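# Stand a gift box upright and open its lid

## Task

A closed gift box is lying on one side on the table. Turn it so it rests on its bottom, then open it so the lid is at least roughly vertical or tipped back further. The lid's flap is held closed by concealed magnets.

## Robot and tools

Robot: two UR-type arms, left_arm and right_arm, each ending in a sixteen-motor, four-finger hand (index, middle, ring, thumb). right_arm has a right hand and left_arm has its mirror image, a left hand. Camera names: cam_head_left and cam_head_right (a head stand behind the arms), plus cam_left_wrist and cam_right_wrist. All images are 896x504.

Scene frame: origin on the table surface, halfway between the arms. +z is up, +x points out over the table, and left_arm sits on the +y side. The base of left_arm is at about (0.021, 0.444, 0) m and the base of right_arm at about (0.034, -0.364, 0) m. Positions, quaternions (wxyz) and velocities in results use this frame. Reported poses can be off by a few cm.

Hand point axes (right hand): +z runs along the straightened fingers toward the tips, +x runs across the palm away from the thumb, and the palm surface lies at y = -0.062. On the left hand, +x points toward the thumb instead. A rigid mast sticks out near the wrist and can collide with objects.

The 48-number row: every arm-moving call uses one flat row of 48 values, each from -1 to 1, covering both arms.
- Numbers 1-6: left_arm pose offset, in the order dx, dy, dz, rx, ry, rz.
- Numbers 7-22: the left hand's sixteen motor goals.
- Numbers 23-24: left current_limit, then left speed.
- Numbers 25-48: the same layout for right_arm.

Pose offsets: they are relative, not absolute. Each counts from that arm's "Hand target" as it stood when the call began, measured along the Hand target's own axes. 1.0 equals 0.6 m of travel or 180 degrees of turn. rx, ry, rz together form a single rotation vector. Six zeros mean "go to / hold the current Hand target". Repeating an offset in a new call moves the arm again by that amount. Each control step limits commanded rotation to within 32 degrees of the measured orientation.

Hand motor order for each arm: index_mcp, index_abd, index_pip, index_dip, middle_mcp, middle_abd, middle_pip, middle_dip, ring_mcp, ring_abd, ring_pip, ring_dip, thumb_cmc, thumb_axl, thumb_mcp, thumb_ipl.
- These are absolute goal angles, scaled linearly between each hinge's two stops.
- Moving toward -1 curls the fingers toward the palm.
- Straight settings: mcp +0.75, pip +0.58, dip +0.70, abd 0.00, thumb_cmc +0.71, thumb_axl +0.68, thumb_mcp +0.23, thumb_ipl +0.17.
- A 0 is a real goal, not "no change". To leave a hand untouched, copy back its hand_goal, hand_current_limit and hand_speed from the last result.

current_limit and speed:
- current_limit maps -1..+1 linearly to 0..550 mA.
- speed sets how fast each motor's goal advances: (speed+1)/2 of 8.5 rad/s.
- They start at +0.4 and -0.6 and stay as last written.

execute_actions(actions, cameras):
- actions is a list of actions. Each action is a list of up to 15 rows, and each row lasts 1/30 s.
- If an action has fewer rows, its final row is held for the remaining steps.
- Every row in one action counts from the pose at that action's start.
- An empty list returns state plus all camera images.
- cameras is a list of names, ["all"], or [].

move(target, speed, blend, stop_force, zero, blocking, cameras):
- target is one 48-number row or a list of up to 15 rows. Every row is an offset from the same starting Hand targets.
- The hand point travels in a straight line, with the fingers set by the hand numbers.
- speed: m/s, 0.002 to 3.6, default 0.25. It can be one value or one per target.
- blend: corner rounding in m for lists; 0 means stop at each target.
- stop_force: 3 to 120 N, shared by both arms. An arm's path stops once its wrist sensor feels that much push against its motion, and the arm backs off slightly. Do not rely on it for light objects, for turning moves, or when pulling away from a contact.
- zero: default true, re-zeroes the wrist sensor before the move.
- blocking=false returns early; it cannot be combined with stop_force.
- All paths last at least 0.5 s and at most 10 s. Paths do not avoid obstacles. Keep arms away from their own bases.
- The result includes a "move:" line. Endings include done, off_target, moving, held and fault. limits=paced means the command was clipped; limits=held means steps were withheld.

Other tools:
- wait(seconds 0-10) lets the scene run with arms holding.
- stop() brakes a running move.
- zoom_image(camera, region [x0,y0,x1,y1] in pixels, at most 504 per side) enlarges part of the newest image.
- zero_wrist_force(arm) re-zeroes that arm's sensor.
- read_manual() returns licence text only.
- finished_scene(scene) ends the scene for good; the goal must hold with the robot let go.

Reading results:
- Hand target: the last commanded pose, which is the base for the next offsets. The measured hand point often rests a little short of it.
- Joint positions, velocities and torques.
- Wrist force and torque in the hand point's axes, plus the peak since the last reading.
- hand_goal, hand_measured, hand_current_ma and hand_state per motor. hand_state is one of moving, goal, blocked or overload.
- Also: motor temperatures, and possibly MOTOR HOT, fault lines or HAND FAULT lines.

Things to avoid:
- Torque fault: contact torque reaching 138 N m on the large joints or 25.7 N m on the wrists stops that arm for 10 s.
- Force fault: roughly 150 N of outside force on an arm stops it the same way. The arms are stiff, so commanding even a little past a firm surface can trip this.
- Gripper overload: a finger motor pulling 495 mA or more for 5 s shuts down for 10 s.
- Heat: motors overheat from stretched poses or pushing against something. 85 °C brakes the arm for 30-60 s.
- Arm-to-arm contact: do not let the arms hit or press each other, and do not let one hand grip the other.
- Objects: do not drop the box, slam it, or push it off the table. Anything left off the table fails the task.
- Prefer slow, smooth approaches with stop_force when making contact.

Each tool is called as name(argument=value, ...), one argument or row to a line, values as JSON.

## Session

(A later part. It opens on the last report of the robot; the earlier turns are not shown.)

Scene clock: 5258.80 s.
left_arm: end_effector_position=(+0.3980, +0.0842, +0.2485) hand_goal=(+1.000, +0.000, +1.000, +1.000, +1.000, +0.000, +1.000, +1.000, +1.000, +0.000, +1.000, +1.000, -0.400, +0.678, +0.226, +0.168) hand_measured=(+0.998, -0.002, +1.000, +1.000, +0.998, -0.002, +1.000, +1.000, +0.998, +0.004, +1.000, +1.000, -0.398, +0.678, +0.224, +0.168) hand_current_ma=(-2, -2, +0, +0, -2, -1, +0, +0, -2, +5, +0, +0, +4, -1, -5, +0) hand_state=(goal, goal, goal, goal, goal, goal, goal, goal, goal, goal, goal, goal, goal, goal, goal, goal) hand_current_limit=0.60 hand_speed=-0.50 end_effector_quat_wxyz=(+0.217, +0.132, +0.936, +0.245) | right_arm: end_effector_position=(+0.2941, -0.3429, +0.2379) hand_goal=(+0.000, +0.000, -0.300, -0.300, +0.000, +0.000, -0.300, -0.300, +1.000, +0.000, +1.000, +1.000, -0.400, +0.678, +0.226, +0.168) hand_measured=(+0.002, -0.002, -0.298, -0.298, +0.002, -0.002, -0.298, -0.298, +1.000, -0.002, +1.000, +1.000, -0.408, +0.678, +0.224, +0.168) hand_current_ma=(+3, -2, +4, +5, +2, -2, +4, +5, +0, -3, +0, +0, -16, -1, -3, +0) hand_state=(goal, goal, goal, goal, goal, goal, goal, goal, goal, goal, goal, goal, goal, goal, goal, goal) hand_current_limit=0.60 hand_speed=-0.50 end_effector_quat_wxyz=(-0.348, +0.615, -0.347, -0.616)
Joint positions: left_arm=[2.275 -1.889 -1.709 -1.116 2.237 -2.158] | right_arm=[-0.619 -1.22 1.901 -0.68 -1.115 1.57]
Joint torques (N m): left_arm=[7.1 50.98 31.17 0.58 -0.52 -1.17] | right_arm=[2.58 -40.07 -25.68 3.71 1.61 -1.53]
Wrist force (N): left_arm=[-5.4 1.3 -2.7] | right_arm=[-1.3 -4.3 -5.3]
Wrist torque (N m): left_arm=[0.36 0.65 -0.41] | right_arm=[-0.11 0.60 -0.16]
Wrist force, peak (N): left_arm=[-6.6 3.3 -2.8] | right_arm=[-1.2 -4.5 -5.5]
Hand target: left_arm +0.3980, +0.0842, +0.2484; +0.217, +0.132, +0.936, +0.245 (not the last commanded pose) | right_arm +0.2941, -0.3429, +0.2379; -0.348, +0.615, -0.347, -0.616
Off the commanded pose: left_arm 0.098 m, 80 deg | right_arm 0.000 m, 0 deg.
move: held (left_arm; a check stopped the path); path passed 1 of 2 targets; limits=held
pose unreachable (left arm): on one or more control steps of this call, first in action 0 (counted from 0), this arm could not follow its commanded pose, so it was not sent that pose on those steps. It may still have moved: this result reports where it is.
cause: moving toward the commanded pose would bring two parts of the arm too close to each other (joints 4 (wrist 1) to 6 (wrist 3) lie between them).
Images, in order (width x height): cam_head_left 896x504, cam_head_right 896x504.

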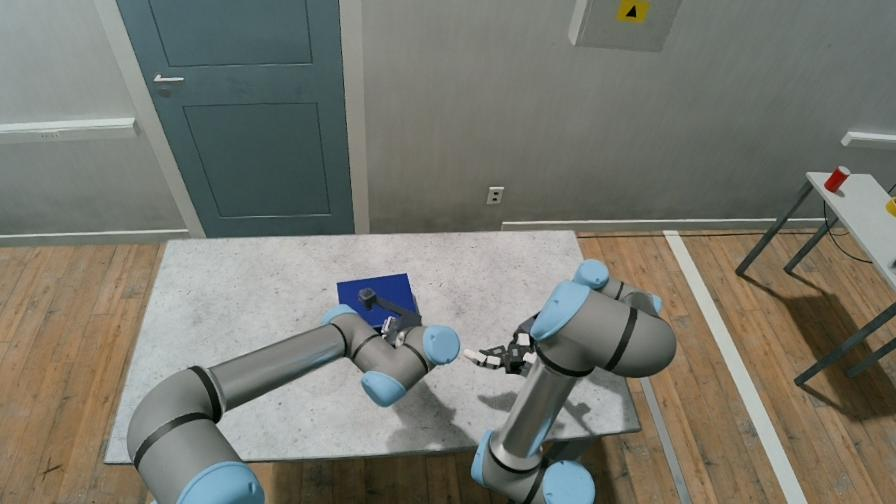

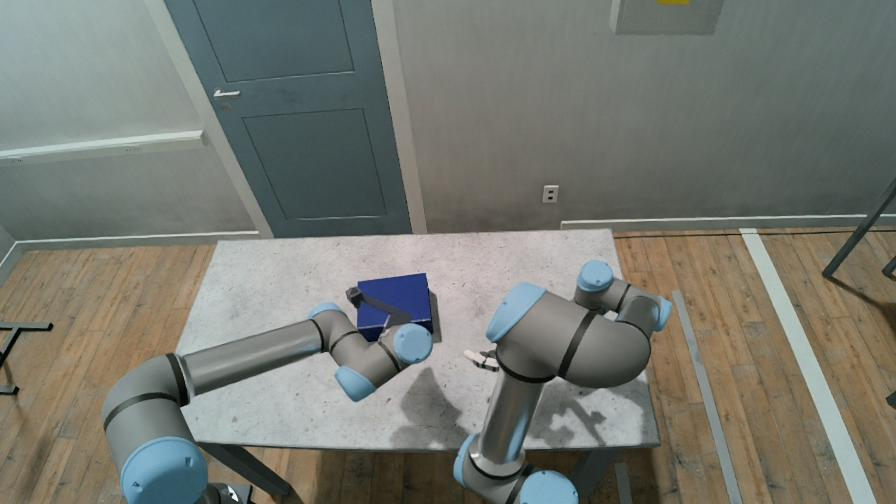

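move(
  target=[-0.0102,0.153,-0.065,0.1494,0.1523,-0.1285,1,0,1,1,1,0,1,1,1,0,1,1,-0.4,0.678,0.226,0.168,0.6,-0.5,0,0,0,0,0,0,0,0,-0.3,-0.3,0,0,-0.3,-0.3,1,0,1,1,-0.4,0.678,0.226,0.168,0.6,-0.5],
  speed=0.3,
  cameras=["cam_head_left","cam_head_right"],
)

zoom_image(
  camera="cam_head_right",
  region=[340, 250, 510, 360],
)

zoom_image(
  camera="cam_head_left",
  region=[310, 250, 480, 360],
)

Scene clock: 5339.93 s.
left_arm: end_effector_position=(+0.3980, +0.1439, +0.3285) hand_goal=(+1.000, +0.000, +1.000, +1.000, +1.000, +0.000, +1.000, +1.000, +1.000, +0.000, +1.000, +1.000, -0.400, +0.678, +0.226, +0.168) hand_measured=(+0.998, -0.002, +1.000, +1.000, +0.998, -0.002, +1.000, +1.000, +0.996, +0.004, +1.000, +1.000, -0.398, +0.678, +0.224, +0.168) hand_current_ma=(-4, -2, +0, +0, -4, -1, +0, +0, -5, +5, +0, +0, +4, -1, -5, +0) hand_state=(goal, goal, goal, goal, goal, goal, goal, goal, goal, goal, goal, goal, goal, goal, goal, goal) hand_current_limit=0.60 hand_speed=-0.50 end_effector_quat_wxyz=(+0.000, -0.069, +0.998, +0.001) | right_arm: end_effector_position=(+0.2941, -0.3429, +0.2379) hand_goal=(+0.000, +0.000, -0.300, -0.300, +0.000, +0.000, -0.300, -0.300, +1.000, +0.000, +1.000, +1.000, -0.400, +0.678, +0.226, +0.168) hand_measured=(+0.002, -0.002, -0.298, -0.298, +0.002, -0.002, -0.298, -0.298, +1.000, -0.002, +1.000, +1.000, -0.408, +0.678, +0.224, +0.168) hand_current_ma=(+3, -2, +4, +5, +2, -2, +4, +5, +0, -3, +0, +0, -16, -1, -3, +0) hand_state=(goal, goal, goal, goal, goal, goal, goal, goal, goal, goal, goal, goal, goal, goal, goal, goal) hand_current_limit=0.60 hand_speed=-0.50 end_effector_quat_wxyz=(-0.348, +0.615, -0.347, -0.616)
Joint positions: left_arm=[2.634 -1.698 -1.51 -1.505 1.572 -2.218] | right_arm=[-0.619 -1.22 1.901 -0.68 -1.115 1.57]
Joint torques (N m): left_arm=[6.63 44.64 32.43 0.68 -1.66 1.6] | right_arm=[2.46 -39.6 -26.47 3.71 1.57 -1.52]
Wrist force (N): left_arm=[-4.3 1.2 -3.3] | right_arm=[-1.4 -4.4 -5.3]
Wrist torque (N m): left_arm=[0.43 0.48 -0.44] | right_arm=[-0.12 0.62 -0.17]
Wrist force, peak (N): left_arm=[-5.5 1.2 -2.7] | right_arm=[-1.3 -4.4 -5.7]
Hand target: left_arm +0.3980, +0.1439, +0.3285; +0.000, -0.070, +0.998, +0.001 | right_arm +0.2941, -0.3429, +0.2379; -0.348, +0.615, -0.347, -0.616
Off the commanded pose: left_arm 0.000 m, 0 deg | right_arm 0.000 m, 0 deg.
move: done
Images, in order (width x height): cam_head_left 896x504, cam_head_right 896x504.

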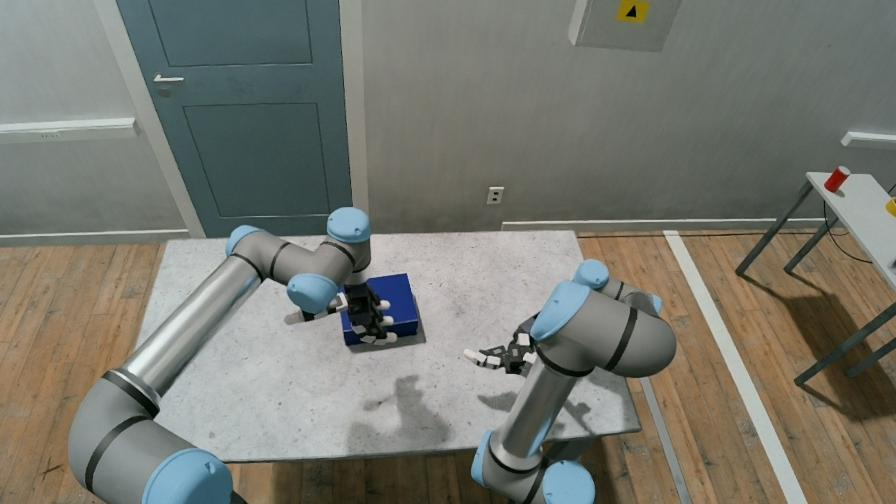

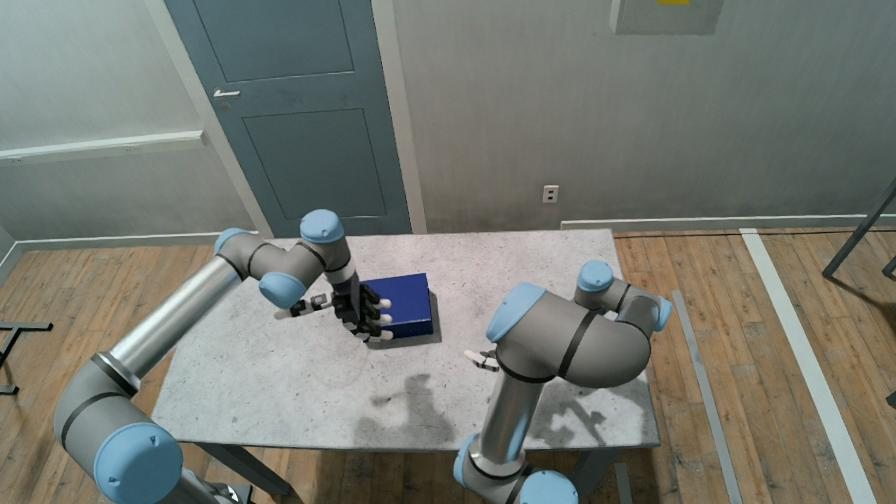

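Scaled by 2.965 from the camera's 896x504 image, which has a finer 1280x720 frame.

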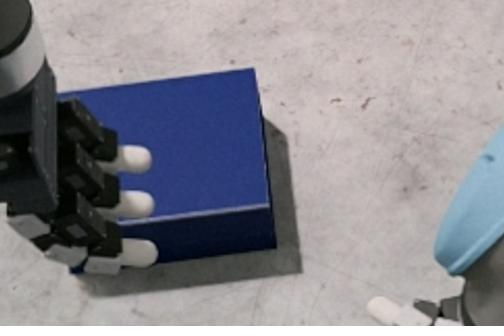

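Scaled by 2.965 from the camera's 896x504 image, which has a finer 1280x720 frame.

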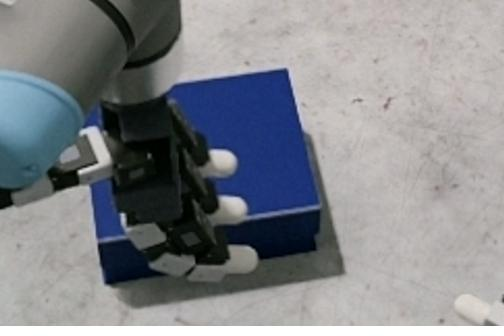

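move(
  target=[
    [-0.1,0.01,0.1,0,0,0,1,0,1,1,1,0,1,1,1,0,1,1,-0.4,0.678,0.226,0.168,0.6,-0.5,0,-0.345,-0.215,-0.139,0,0,0,0,-0.3,-0.3,0,0,-0.3,-0.3,1,0,1,1,-0.4,0.678,0.226,0.168,0.6,-0.5],
    [-0.241,0.018,0.214,0,0,0,1,0,1,1,1,0,1,1,1,0,1,1,-0.4,0.678,0.226,0.168,0.6,-0.5,0.2,-0.385,-0.122,-0.139,0,0,0,0,-0.3,-0.3,0,0,-0.3,-0.3,1,0,1,1,-0.4,0.678,0.226,0.168,0.6,-0.5],
  ],
  speed=0.2,
  blend=0.01,
  cameras=["cam_head_left","cam_head_right"],
)

zoom_image(
  camera="cam_head_right",
  region=[360, 250, 480, 350],
)

zoom_image(
  camera="cam_head_left",
  region=[340, 250, 460, 350],
)

Scene clock: 5364.63 s.
left_arm: end_effector_position=(+0.5395, +0.1748, +0.2002) hand_goal=(+1.000, +0.000, +1.000, +1.000, +1.000, +0.000, +1.000, +1.000, +1.000, +0.000, +1.000, +1.000, -0.400, +0.678, +0.226, +0.168) hand_measured=(+0.998, -0.002, +1.000, +1.000, +0.998, -0.002, +1.000, +1.000, +0.996, +0.004, +1.000, +1.000, -0.398, +0.678, +0.224, +0.168) hand_current_ma=(-4, -2, +0, +0, -4, -1, +0, +0, -5, +4, +0, +0, +3, -1, -5, +0) hand_state=(goal, goal, goal, goal, goal, goal, goal, goal, goal, goal, goal, goal, goal, goal, goal, goal) hand_current_limit=0.60 hand_speed=-0.50 end_effector_quat_wxyz=(+0.000, -0.070, +0.998, +0.001) | right_arm: end_effector_position=(+0.5296, -0.2863, +0.1180) hand_goal=(+0.000, +0.000, -0.300, -0.300, +0.000, +0.000, -0.300, -0.300, +1.000, +0.000, +1.000, +1.000, -0.400, +0.678, +0.226, +0.168) hand_measured=(+0.002, -0.002, -0.298, -0.298, +0.002, -0.002, -0.298, -0.298, +1.000, -0.002, +1.000, +1.000, -0.408, +0.678, +0.224, +0.168) hand_current_ma=(+3, -2, +4, +5, +2, -2, +4, +5, +0, -3, +0, +0, -16, -1, -3, +0) hand_state=(goal, goal, goal, goal, goal, goal, goal, goal, goal, goal, goal, goal, goal, goal, goal, goal) hand_current_limit=0.60 hand_speed=-0.50 end_effector_quat_wxyz=(-0.206, +0.676, -0.206, -0.677)
Joint positions: left_arm=[2.782 -1.979 -1.481 -1.253 1.572 -2.071] | right_arm=[-0.202 -0.511 0.975 -0.463 -1.135 1.57]
Joint torques (N m): left_arm=[7.33 30.9 30.65 5.01 0.43 1.9] | right_arm=[6.77 -40.24 -18.16 0.07 2.9 2.38]
Wrist force (N): left_arm=[-4.4 1.1 -3.1] | right_arm=[-0.9 -4.3 -5.6]
Wrist torque (N m): left_arm=[0.40 0.51 -0.47] | right_arm=[-0.02 0.55 -0.09]
Wrist force, peak (N): left_arm=[-5.1 1.1 -3.0] | right_arm=[-1.7 -4.8 -6.1]
Hand target: left_arm +0.5396, +0.1748, +0.2001; +0.000, -0.070, +0.998, +0.001 | right_arm +0.5296, -0.2862, +0.1179; -0.206, +0.676, -0.206, -0.677
Off the commanded pose: left_arm 0.000 m, 0 deg | right_arm 0.000 m, 0 deg.
move: done
Images, in order (width x height): cam_head_left 896x504, cam_head_right 896x504.

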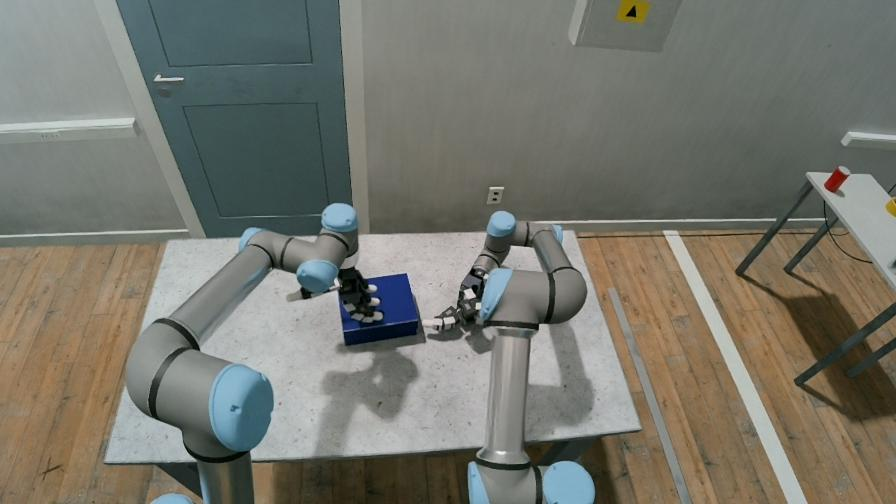

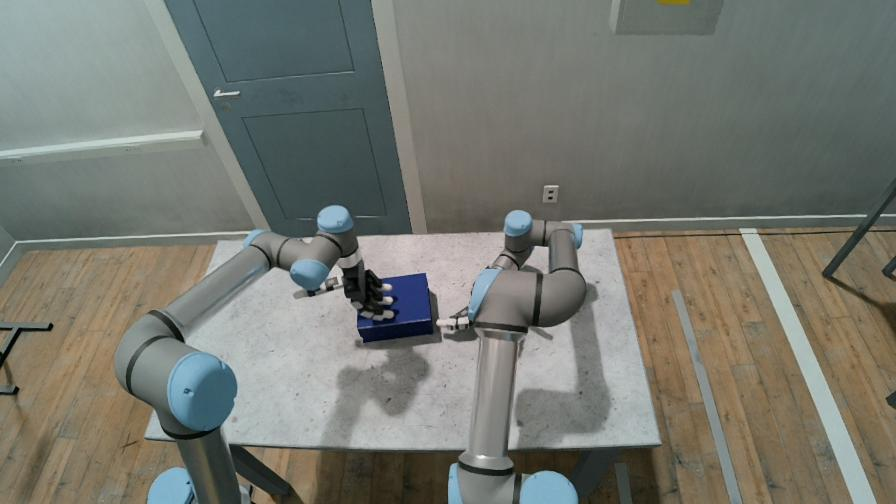

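Scaled by 4.200 from the camera's 896x504 image, which has a finer 1280x720 frame.

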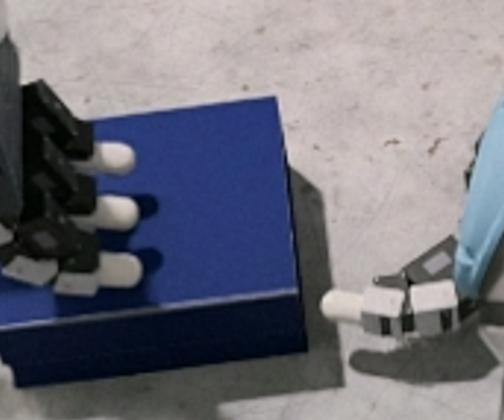

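Scaled by 4.200 from the camera's 896x504 image, which has a finer 1280x720 frame.

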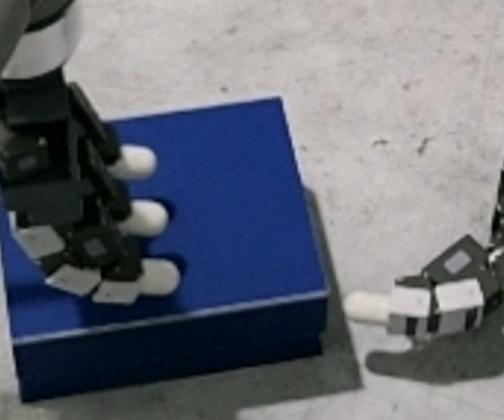

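move(
  target=[0,0,0.066,0,0,0,1,0,1,1,1,0,1,1,1,0,1,1,-0.4,0.678,0.226,0.168,0.6,-0.5,0,-0.0167,-0.0186,0,0,0,0,0,-0.3,-0.3,0,0,-0.3,-0.3,1,0,1,1,-0.4,0.678,0.226,0.168,0.75,-0.5],
  speed=0.02,
  stop_force=55,
)

move(
  target=[0,0,0,0,0,0,1,0,1,1,1,0,1,1,1,0,1,1,-0.4,0.678,0.226,0.168,0.6,-0.5,0,-0.0347,0.0312,0,0,0,0,0,-0.3,-0.3,0,0,-0.3,-0.3,1,0,1,1,-0.4,0.678,0.226,0.168,0.75,-0.5],
  speed=0.01,
  stop_force=8,
  cameras=["cam_head_left","cam_head_right"],
)

zoom_image(
  camera="cam_head_right",
  region=[400, 290, 460, 350],
)

zoom_image(
  camera="cam_head_left",
  region=[390, 290, 450, 350],
)

Scene clock: 5389.23 s.
left_arm: end_effector_position=(+0.5398, +0.1749, +0.1677) hand_goal=(+1.000, +0.000, +1.000, +1.000, +1.000, +0.000, +1.000, +1.000, +1.000, +0.000, +1.000, +1.000, -0.400, +0.678, +0.226, +0.168) hand_measured=(+1.002, +0.010, +1.002, +1.000, +1.002, +0.010, +1.002, +1.000, +1.002, +0.016, +1.002, +1.002, -0.398, +0.678, +0.224, +0.168) hand_current_ma=(+2, +18, +2, +1, +2, +18, +2, +1, +2, +29, +2, +1, +3, -1, -5, +0) hand_state=(goal, goal, goal, goal, goal, goal, goal, goal, goal, goal, goal, goal, goal, goal, goal, goal) hand_current_limit=0.60 hand_speed=-0.50 end_effector_quat_wxyz=(+0.000, -0.070, +0.998, +0.000) | right_arm: end_effector_position=(+0.5445, -0.2841, +0.1179) hand_goal=(+0.000, +0.000, -0.300, -0.300, +0.000, +0.000, -0.300, -0.300, +1.000, +0.000, +1.000, +1.000, -0.400, +0.678, +0.226, +0.168) hand_measured=(+0.002, -0.002, -0.298, -0.298, +0.002, -0.002, -0.298, -0.298, +1.000, -0.002, +1.000, +1.000, -0.408, +0.678, +0.224, +0.168) hand_current_ma=(+3, -2, +4, +5, +2, -2, +4, +5, +0, -3, +0, +0, -16, -1, -3, +0) hand_state=(goal, goal, goal, goal, goal, goal, goal, goal, goal, goal, goal, goal, goal, goal, goal, goal) hand_current_limit=0.75 hand_speed=-0.50 end_effector_quat_wxyz=(-0.206, +0.676, -0.206, -0.677)
Joint positions: left_arm=[2.782 -2.006 -1.53 -1.176 1.572 -2.07] | right_arm=[-0.196 -0.471 0.893 -0.421 -1.129 1.57]
Joint torques (N m): left_arm=[-12.54 16.98 7.87 -5.11 -1.25 2.3] | right_arm=[6.69 -40.79 -29.11 3.84 2.98 0.33]
Wrist force (N): left_arm=[-4.3 20.6 -57.6] | right_arm=[-1.3 -4.3 -5.6]
Wrist torque (N m): left_arm=[7.73 -1.21 -1.28] | right_arm=[-0.05 0.61 -0.17]
Wrist force, peak (N): left_arm=[-2.8 25.6 -68.6] | right_arm=[-0.9 -4.6 -5.8]
Hand target: left_arm +0.5398, +0.1749, +0.1678; +0.000, -0.070, +0.998, +0.000 (not the last commanded pose) | right_arm +0.5445, -0.2841, +0.1179; -0.206, +0.676, -0.206, -0.677
Off the commanded pose: left_arm 0.007 m, 0 deg | right_arm 0.000 m, 0 deg.
move: contact (left_arm)

Scene clock: 5392.17 s.
left_arm: end_effector_position=(+0.5398, +0.1749, +0.1678) hand_goal=(+1.000, +0.000, +1.000, +1.000, +1.000, +0.000, +1.000, +1.000, +1.000, +0.000, +1.000, +1.000, -0.400, +0.678, +0.226, +0.168) hand_measured=(+1.002, +0.010, +1.002, +1.000, +1.002, +0.010, +1.002, +1.000, +1.002, +0.016, +1.002, +1.002, -0.398, +0.678, +0.224, +0.168) hand_current_ma=(+2, +18, +2, +1, +2, +18, +2, +1, +2, +29, +2, +1, +3, -1, -5, +0) hand_state=(goal, goal, goal, goal, goal, goal, goal, goal, goal, goal, goal, goal, goal, goal, goal, goal) hand_current_limit=0.60 hand_speed=-0.50 end_effector_quat_wxyz=(+0.000, -0.070, +0.998, +0.000) | right_arm: end_effector_position=(+0.5421, -0.2674, +0.1179) hand_goal=(+0.000, +0.000, -0.300, -0.300, +0.000, +0.000, -0.300, -0.300, +1.000, +0.000, +1.000, +1.000, -0.400, +0.678, +0.226, +0.168) hand_measured=(+0.002, -0.002, -0.298, -0.298, +0.002, -0.002, -0.298, -0.298, +1.000, -0.002, +1.000, +1.000, -0.408, +0.678, +0.224, +0.168) hand_current_ma=(+3, -2, +4, +5, +2, -2, +4, +5, -1, -3, +0, +0, -16, -1, -3, +0) hand_state=(goal, goal, goal, goal, goal, goal, goal, goal, goal, goal, goal, goal, goal, goal, goal, goal) hand_current_limit=0.75 hand_speed=-0.50 end_effector_quat_wxyz=(-0.206, +0.676, -0.206, -0.677)
Joint positions: left_arm=[2.782 -2.006 -1.53 -1.176 1.572 -2.07] | right_arm=[-0.174 -0.476 0.902 -0.426 -1.107 1.57]
Joint torques (N m): left_arm=[-15.77 16.32 7.99 -3.91 -1.45 1.95] | right_arm=[-0.9 -40.57 -27.9 4.16 -1.62 -1.63]
Wrist force (N): left_arm=[-4.6 21.1 -57.9] | right_arm=[-1.9 2.3 -12.1]
Wrist torque (N m): left_arm=[7.75 -1.19 -1.33] | right_arm=[0.60 1.05 0.22]
Wrist force, peak (N): left_arm=[-4.3 21.2 -58.0] | right_arm=[-1.9 5.2 -15.5]
Hand target: left_arm +0.5398, +0.1749, +0.1678; +0.000, -0.070, +0.998, +0.000 | right_arm +0.5421, -0.2674, +0.1179; -0.206, +0.676, -0.206, -0.677 (not the last commanded pose)
Off the commanded pose: left_arm 0.000 m, 0 deg | right_arm 0.011 m, 0 deg.
move: contact (right_arm)
Images, in order (width x height): cam_head_left 896x504, cam_head_right 896x504.

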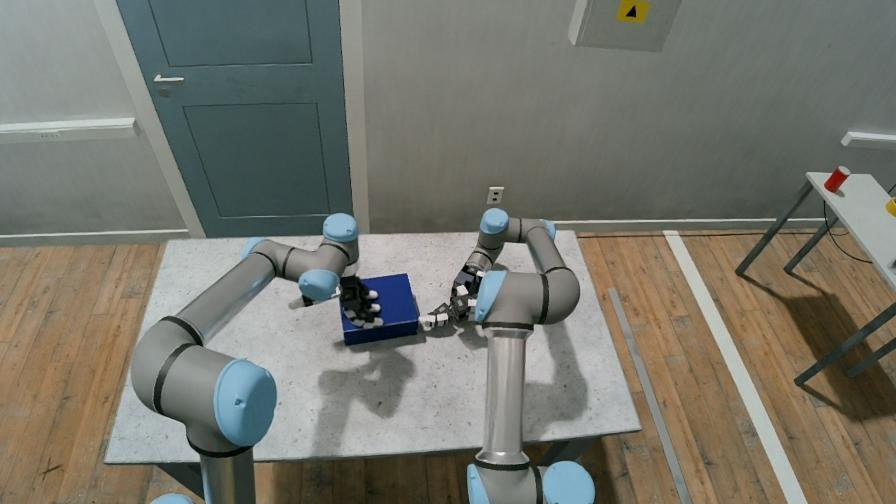

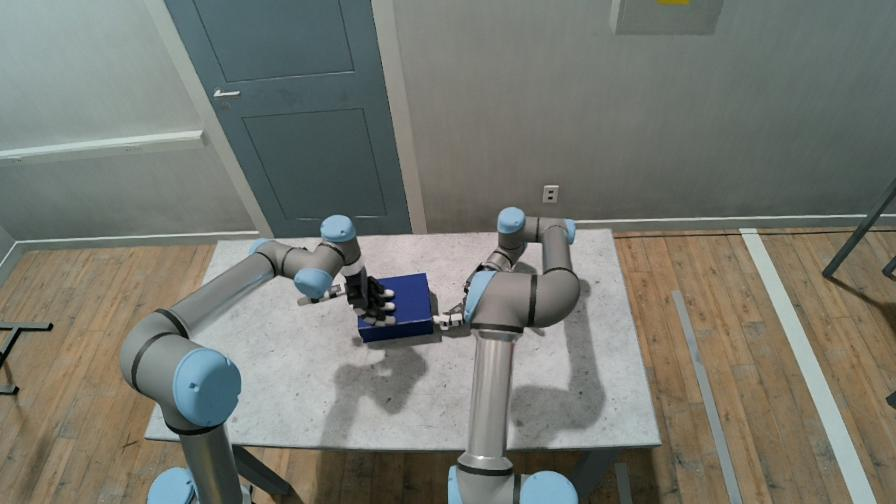

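Scaled by 8.400 from the camera's 896x504 image, which has a finer 1280x720 frame.

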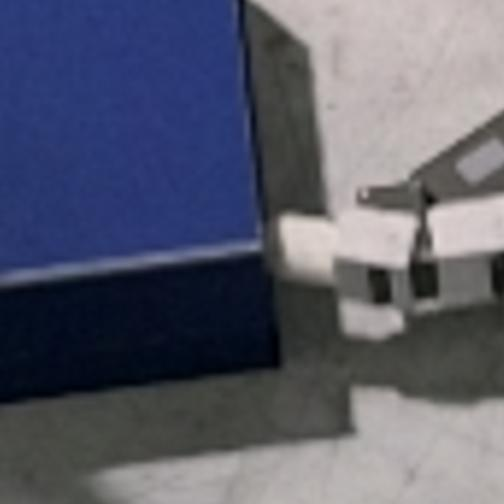

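Scaled by 8.400 from the camera's 896x504 image, which has a finer 1280x720 frame.

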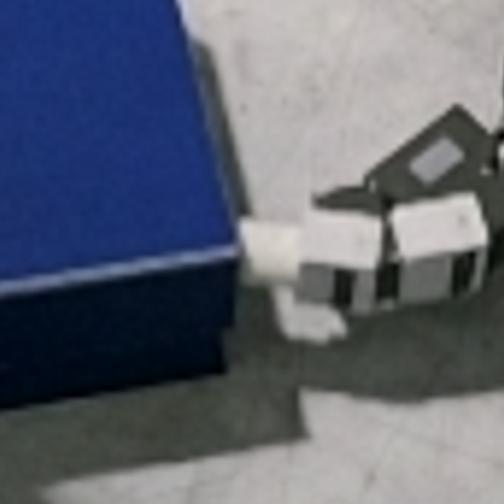

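move(
  target=[
    [0,0,0,0,0,0,1,0,1,1,1,0,1,1,1,0,1,1,-0.4,0.678,0.226,0.168,0.6,-0.5,0,-0.0019,0.0017,0,0,0,0,0,-0.3,-0.3,0,0,-0.3,-0.3,1,0,1,1,-0.4,0.678,0.226,0.168,0.75,-0.5],
    [0,0,0,0,0,0,1,0,1,1,1,0,1,1,1,0,1,1,-0.4,0.678,0.226,0.168,0.6,-0.5,0,0.0115,0.0166,0,0,0,0,0,-0.3,-0.3,0,0,-0.3,-0.3,1,0,1,1,-0.4,0.678,0.226,0.168,0.75,-0.5],
  ],
  speed=0.01,
  cameras=["cam_head_left","cam_head_right"],
)

zoom_image(
  camera="cam_head_right",
  region=[400, 290, 460, 350],
)

zoom_image(
  camera="cam_head_left",
  region=[390, 290, 450, 350],
)

Scene clock: 5406.33 s.
left_arm: end_effector_position=(+0.5398, +0.1749, +0.1678) hand_goal=(+1.000, +0.000, +1.000, +1.000, +1.000, +0.000, +1.000, +1.000, +1.000, +0.000, +1.000, +1.000, -0.400, +0.678, +0.226, +0.168) hand_measured=(+0.998, +0.018, +1.000, +1.000, +1.002, +0.018, +1.002, +1.000, +1.002, +0.022, +1.002, +1.002, -0.398, +0.678, +0.224, +0.168) hand_current_ma=(-2, +34, +1, +1, +2, +34, +2, +1, +4, +46, +2, +1, +3, -1, -5, +0) hand_state=(goal, goal, goal, goal, goal, goal, goal, goal, goal, blocked, goal, goal, goal, goal, goal, goal) hand_current_limit=0.60 hand_speed=-0.50 end_effector_quat_wxyz=(+0.000, -0.070, +0.998, +0.000) | right_arm: end_effector_position=(+0.5301, -0.2676, +0.1179) hand_goal=(+0.000, +0.000, -0.300, -0.300, +0.000, +0.000, -0.300, -0.300, +1.000, +0.000, +1.000, +1.000, -0.400, +0.678, +0.226, +0.168) hand_measured=(+0.002, -0.002, -0.298, -0.298, +0.002, -0.002, -0.298, -0.298, +1.002, -0.002, +1.002, +1.002, -0.408, +0.678, +0.224, +0.168) hand_current_ma=(+3, -2, +3, +5, +2, -2, +4, +5, +3, -2, +2, +2, -16, -1, -3, +0) hand_state=(goal, goal, goal, goal, goal, goal, goal, goal, goal, goal, goal, goal, goal, goal, goal, goal) hand_current_limit=0.75 hand_speed=-0.50 end_effector_quat_wxyz=(-0.206, +0.676, -0.206, -0.677)
Joint positions: left_arm=[2.782 -2.006 -1.53 -1.176 1.572 -2.07] | right_arm=[-0.176 -0.508 0.969 -0.46 -1.109 1.57]
Joint torques (N m): left_arm=[-8.98 12.63 7.19 -1.94 -1.82 -2.28] | right_arm=[2.04 -63.45 -5.33 1.65 -3.39 0.59]
Wrist force (N): left_arm=[-2.2 25.0 -58.9] | right_arm=[-1.7 -2.0 -20.0]
Wrist torque (N m): left_arm=[7.63 -0.25 0.27] | right_arm=[2.12 1.56 0.03]
Wrist force, peak (N): left_arm=[-2.6 28.9 -60.1] | right_arm=[-1.9 16.3 -27.8]
Hand target: left_arm +0.5398, +0.1749, +0.1678; +0.000, -0.070, +0.998, +0.000 | right_arm +0.5300, -0.2676, +0.1179; -0.206, +0.676, -0.206, -0.677
Off the commanded pose: left_arm 0.000 m, 0 deg | right_arm 0.000 m, 0 deg.
move: done
Images, in order (width x height): cam_head_left 896x504, cam_head_right 896x504.

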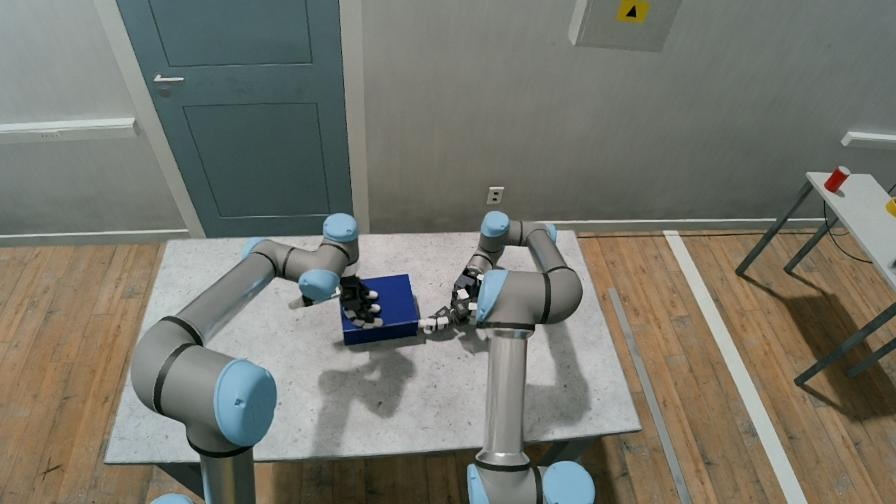

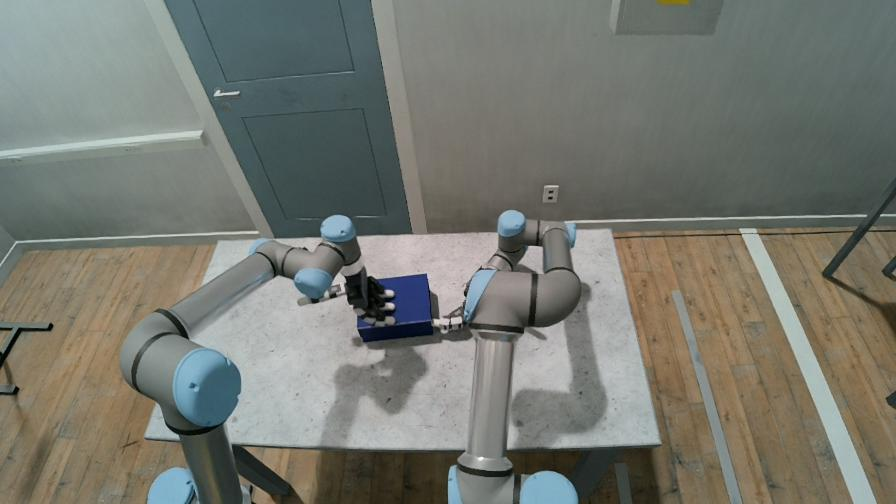

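Scaled by 8.400 from the camera's 896x504 image, which has a finer 1280x720 frame.

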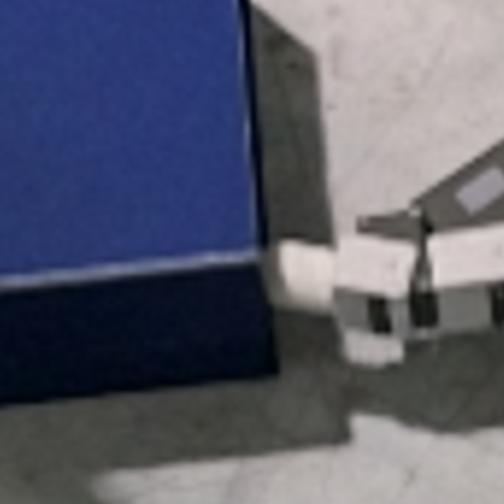

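Scaled by 8.400 from the camera's 896x504 image, which has a finer 1280x720 frame.

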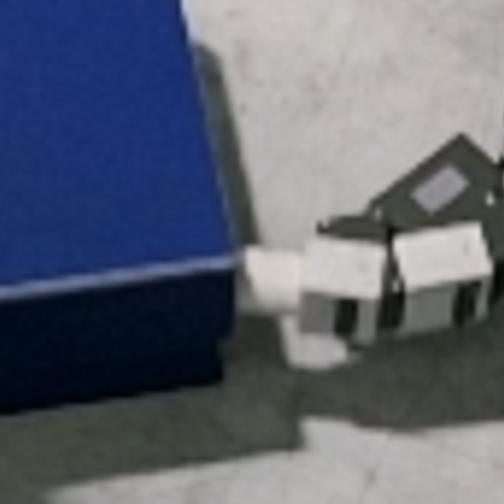

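move(
  target=[
    [0,0,-0.03,0,0,0,1,0,1,1,1,0,1,1,1,0,1,1,-0.4,0.678,0.226,0.168,0.6,-0.5,0,0,0,0,0,0,0,0,-0.3,-0.3,0,0,-0.3,-0.3,1,0,1,1,-0.4,0.678,0.226,0.168,0.75,-0.5],
    [0,-0.117,-0.03,0,0,0,1,0,1,1,1,0,1,1,1,0,1,1,-0.4,0.678,0.226,0.168,0.6,-0.5,0,0,0,0,0,0,0,0,-0.3,-0.3,0,0,-0.3,-0.3,1,0,1,1,-0.4,0.678,0.226,0.168,0.75,-0.5],
  ],
  speed=0.08,
)

move(
  target=[0,0,0.04,0,0,0,1,0,1,1,1,0,1,1,1,0,1,1,-0.4,0.678,0.226,0.168,0.6,-0.5,0,0,0,0,0,0,0,0,-0.3,-0.3,0,0,-0.3,-0.3,1,0,1,1,-0.4,0.678,0.226,0.168,0.75,-0.5],
  speed=0.015,
  stop_force=70,
  cameras=["cam_head_left","cam_head_right"],
)

zoom_image(
  camera="cam_head_right",
  region=[360, 260, 480, 350],
)

Scene clock: 5436.43 s.
left_arm: end_effector_position=(+0.5495, +0.1055, +0.1857) hand_goal=(+1.000, +0.000, +1.000, +1.000, +1.000, +0.000, +1.000, +1.000, +1.000, +0.000, +1.000, +1.000, -0.400, +0.678, +0.226, +0.168) hand_measured=(+0.992, +0.004, +1.000, +1.000, +0.998, +0.004, +1.000, +1.000, +0.996, +0.004, +1.000, +1.000, -0.398, +0.678, +0.224, +0.168) hand_current_ma=(-16, +5, +0, +0, -4, +4, +0, +0, -6, +5, +0, +0, +3, -1, -5, +0) hand_state=(goal, goal, goal, goal, goal, goal, goal, goal, goal, goal, goal, goal, goal, goal, goal, goal) hand_current_limit=0.60 hand_speed=-0.50 end_effector_quat_wxyz=(+0.000, -0.070, +0.998, +0.000) | right_arm: end_effector_position=(+0.5300, -0.2676, +0.1179) hand_goal=(+0.000, +0.000, -0.300, -0.300, +0.000, +0.000, -0.300, -0.300, +1.000, +0.000, +1.000, +1.000, -0.400, +0.678, +0.226, +0.168) hand_measured=(+0.002, -0.002, -0.298, -0.298, +0.002, -0.002, -0.298, -0.298, +1.000, -0.002, +1.000, +1.000, -0.408, +0.678, +0.224, +0.168) hand_current_ma=(+3, -2, +3, +5, +2, -2, +4, +5, +0, -3, +0, +0, -16, -1, -3, +0) hand_state=(goal, goal, goal, goal, goal, goal, goal, goal, goal, goal, goal, goal, goal, goal, goal, goal) hand_current_limit=0.75 hand_speed=-0.50 end_effector_quat_wxyz=(-0.206, +0.676, -0.206, -0.677)
Joint positions: left_arm=[2.692 -2.1 -1.338 -1.275 1.572 -2.161] | right_arm=[-0.176 -0.508 0.969 -0.46 -1.109 1.57]
Joint torques (N m): left_arm=[-6.46 35.19 31.44 0.48 1.71 -1.04] | right_arm=[1.39 -64.07 -29.11 0.74 0.37 2.22]
Wrist force (N): left_arm=[-4.3 1.0 -2.9] | right_arm=[-1.4 -4.4 -5.7]
Wrist torque (N m): left_arm=[0.35 0.52 -0.30] | right_arm=[-0.08 0.63 -0.12]
Wrist force, peak (N): left_arm=[-2.3 25.0 -59.3] | right_arm=[-1.8 -2.2 -20.1]
Hand target: left_arm +0.5495, +0.1053, +0.1857; +0.000, -0.070, +0.998, +0.000 | right_arm +0.5300, -0.2676, +0.1179; -0.206, +0.676, -0.206, -0.677
Off the commanded pose: left_arm 0.000 m, 0 deg | right_arm 0.000 m, 0 deg.
move: done

Scene clock: 5439.07 s.
left_arm: end_effector_position=(+0.5497, +0.1054, +0.1666) hand_goal=(+1.000, +0.000, +1.000, +1.000, +1.000, +0.000, +1.000, +1.000, +1.000, +0.000, +1.000, +1.000, -0.400, +0.678, +0.226, +0.168) hand_measured=(+1.000, +0.014, +1.002, +1.000, +1.002, +0.014, +1.002, +1.002, +1.002, +0.014, +1.002, +1.002, -0.398, +0.678, +0.224, +0.168) hand_current_ma=(+1, +25, +1, +1, +3, +23, +2, +1, +2, +25, +3, +1, +3, -1, -5, +0) hand_state=(goal, goal, goal, goal, goal, goal, goal, goal, goal, goal, goal, goal, goal, goal, goal, goal) hand_current_limit=0.60 hand_speed=-0.50 end_effector_quat_wxyz=(+0.001, -0.070, +0.998, +0.000) | right_arm: end_effector_position=(+0.5300, -0.2676, +0.1179) hand_goal=(+0.000, +0.000, -0.300, -0.300, +0.000, +0.000, -0.300, -0.300, +1.000, +0.000, +1.000, +1.000, -0.400, +0.678, +0.226, +0.168) hand_measured=(+0.002, -0.002, -0.298, -0.298, +0.002, -0.002, -0.298, -0.298, +1.000, -0.002, +1.000, +1.000, -0.408, +0.678, +0.224, +0.168) hand_current_ma=(+3, -2, +3, +5, +2, -2, +4, +5, +0, -3, +0, +0, -16, -1, -3, +0) hand_state=(goal, goal, goal, goal, goal, goal, goal, goal, goal, goal, goal, goal, goal, goal, goal, goal) hand_current_limit=0.75 hand_speed=-0.50 end_effector_quat_wxyz=(-0.206, +0.676, -0.206, -0.677)
Joint positions: left_arm=[2.692 -2.114 -1.366 -1.231 1.572 -2.161] | right_arm=[-0.176 -0.508 0.969 -0.46 -1.109 1.57]
Joint torques (N m): left_arm=[-19.91 6.52 4.39 -4.75 -2.97 0.66] | right_arm=[0.27 -63.98 -25.41 0.63 2.07 2.17]
Wrist force (N): left_arm=[-3.4 32.6 -70.6] | right_arm=[-0.3 -2.4 -8.0]
Wrist torque (N m): left_arm=[9.32 -1.34 -0.97] | right_arm=[0.17 0.74 0.05]
Wrist force, peak (N): left_arm=[-2.7 35.8 -80.0] | right_arm=[-1.8 -2.5 -8.2]
Hand target: left_arm +0.5497, +0.1053, +0.1666; +0.001, -0.070, +0.998, +0.000 (not the last commanded pose) | right_arm +0.5300, -0.2676, +0.1179; -0.206, +0.676, -0.206, -0.677
Off the commanded pose: left_arm 0.005 m, 0 deg | right_arm 0.000 m, 0 deg.
move: contact (left_arm)
Images, in order (width x height): cam_head_left 896x504, cam_head_right 896x504.

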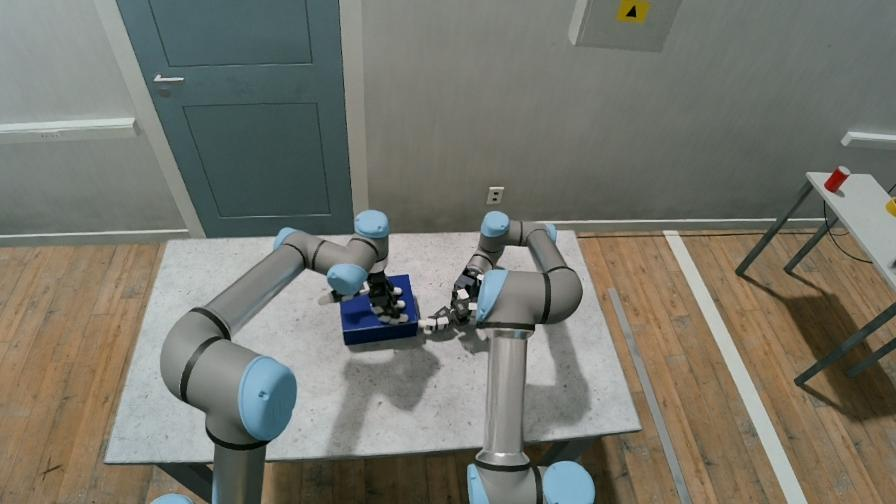

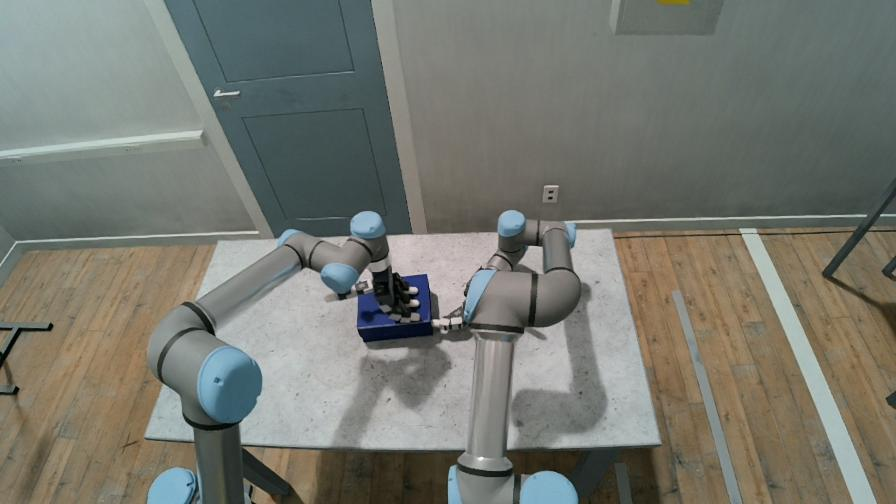

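Scaled by 4.200 from the camera's 896x504 image, which has a finer 1280x720 frame.

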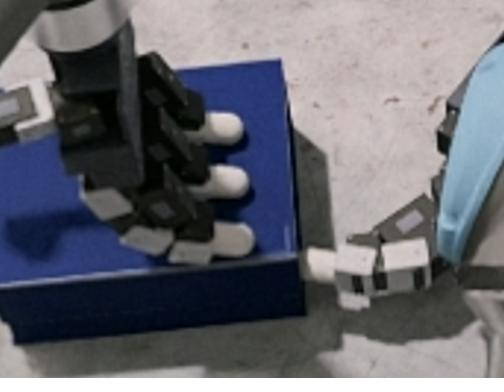

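move(
  target=[
    [0,0,0,0,0,0,1,0,1,1,1,0,1,1,1,0,1,1,-0.4,0.678,0.226,0.168,0.6,-0.5,0,-0.0037,0.0033,0,0,0,0,0,-0.3,-0.3,0,0,-0.3,-0.3,1,0,1,1,-0.4,0.678,0.226,0.168,0.75,-0.5],
    [0,0,0,0,0,0,1,0,1,1,1,0,1,1,1,0,1,1,-0.4,0.678,0.226,0.168,0.6,-0.5,0,0.0119,0.0206,0,0,0,0,0,-0.3,-0.3,0,0,-0.3,-0.3,1,0,1,1,-0.4,0.678,0.226,0.168,0.75,-0.5],
  ],
  speed=0.01,
  cameras=["cam_head_left","cam_head_right"],
)

zoom_image(
  camera="cam_head_right",
  region=[360, 260, 480, 350],
)

zoom_image(
  camera="cam_head_left",
  region=[340, 260, 460, 350],
)

Scene clock: 5453.07 s.
left_arm: end_effector_position=(+0.5497, +0.1053, +0.1666) hand_goal=(+1.000, +0.000, +1.000, +1.000, +1.000, +0.000, +1.000, +1.000, +1.000, +0.000, +1.000, +1.000, -0.400, +0.678, +0.226, +0.168) hand_measured=(+0.994, +0.028, +1.002, +1.000, +1.002, +0.026, +1.002, +1.002, +1.002, +0.028, +1.002, +1.002, -0.398, +0.678, +0.224, +0.168) hand_current_ma=(-9, +58, +1, +1, +2, +55, +2, +1, +4, +59, +3, +1, +3, -1, -5, +0) hand_state=(goal, blocked, goal, goal, goal, blocked, goal, goal, goal, blocked, goal, goal, goal, goal, goal, goal) hand_current_limit=0.60 hand_speed=-0.50 end_effector_quat_wxyz=(+0.001, -0.070, +0.998, +0.000) | right_arm: end_effector_position=(+0.5158, -0.2666, +0.1179) hand_goal=(+0.000, +0.000, -0.300, -0.300, +0.000, +0.000, -0.300, -0.300, +1.000, +0.000, +1.000, +1.000, -0.400, +0.678, +0.226, +0.168) hand_measured=(+0.002, -0.002, -0.298, -0.298, +0.002, -0.002, -0.298, -0.298, +1.002, -0.002, +1.002, +1.002, -0.408, +0.678, +0.224, +0.168) hand_current_ma=(+3, -2, +3, +5, +2, -2, +4, +5, +3, -3, +3, +2, -16, -1, -3, +0) hand_state=(goal, goal, goal, goal, goal, goal, goal, goal, goal, goal, goal, goal, goal, goal, goal, goal) hand_current_limit=0.75 hand_speed=-0.50 end_effector_quat_wxyz=(-0.206, +0.676, -0.206, -0.677)
Joint positions: left_arm=[2.692 -2.114 -1.366 -1.231 1.572 -2.161] | right_arm=[-0.178 -0.543 1.042 -0.497 -1.11 1.57]
Joint torques (N m): left_arm=[-6.75 -0.63 3.55 0.18 -2.96 -2.49] | right_arm=[4.06 -62.19 -4.4 2.16 -3.09 -0.66]
Wrist force (N): left_arm=[-2.2 36.4 -73.6] | right_arm=[-1.6 -0.1 -23.1]
Wrist torque (N m): left_arm=[9.23 -0.13 0.46] | right_arm=[2.57 1.80 0.10]
Wrist force, peak (N): left_arm=[-1.2 37.8 -75.2] | right_arm=[-2.0 17.8 -40.1]
Hand target: left_arm +0.5497, +0.1053, +0.1666; +0.001, -0.070, +0.998, +0.000 | right_arm +0.5158, -0.2666, +0.1179; -0.206, +0.676, -0.206, -0.677
Off the commanded pose: left_arm 0.000 m, 0 deg | right_arm 0.000 m, 0 deg.
move: done
Images, in order (width x height): cam_head_left 896x504, cam_head_right 896x504.

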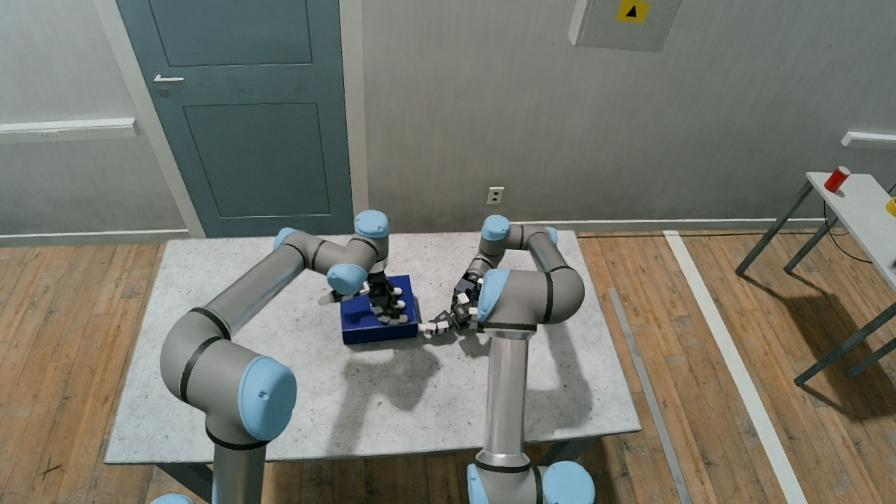

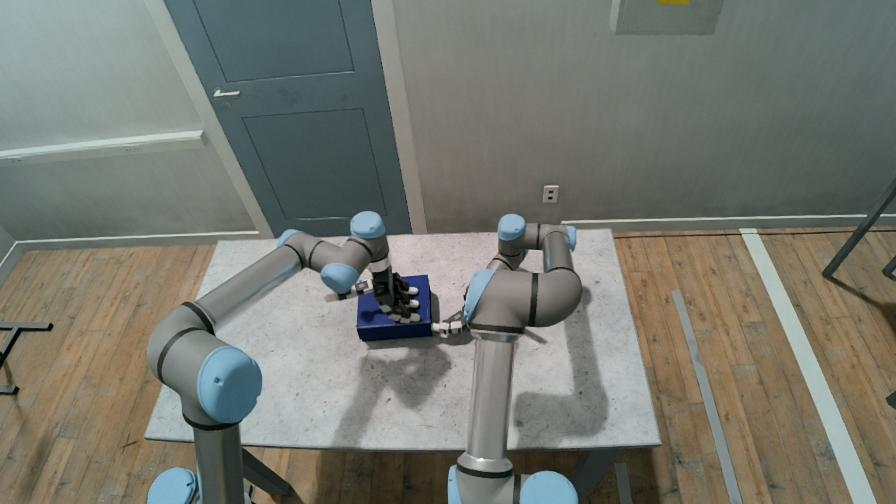

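Scaled by 4.200 from the camera's 896x504 image, which has a finer 1280x720 frame.

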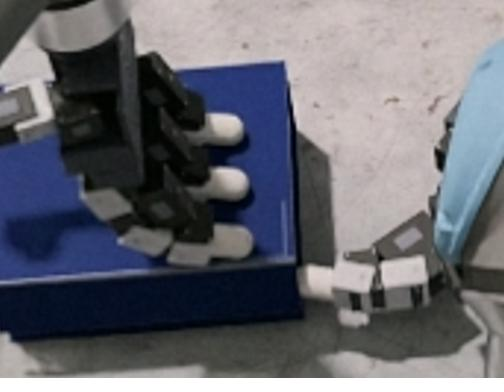

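Scaled by 4.200 from the camera's 896x504 image, which has a finer 1280x720 frame.

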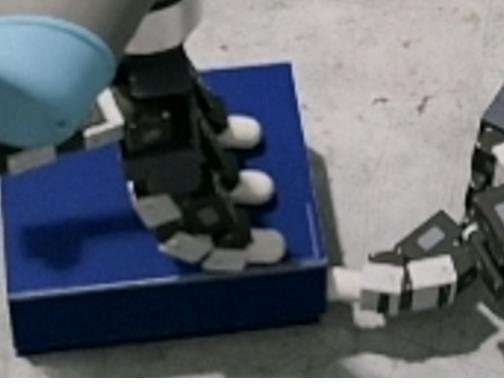

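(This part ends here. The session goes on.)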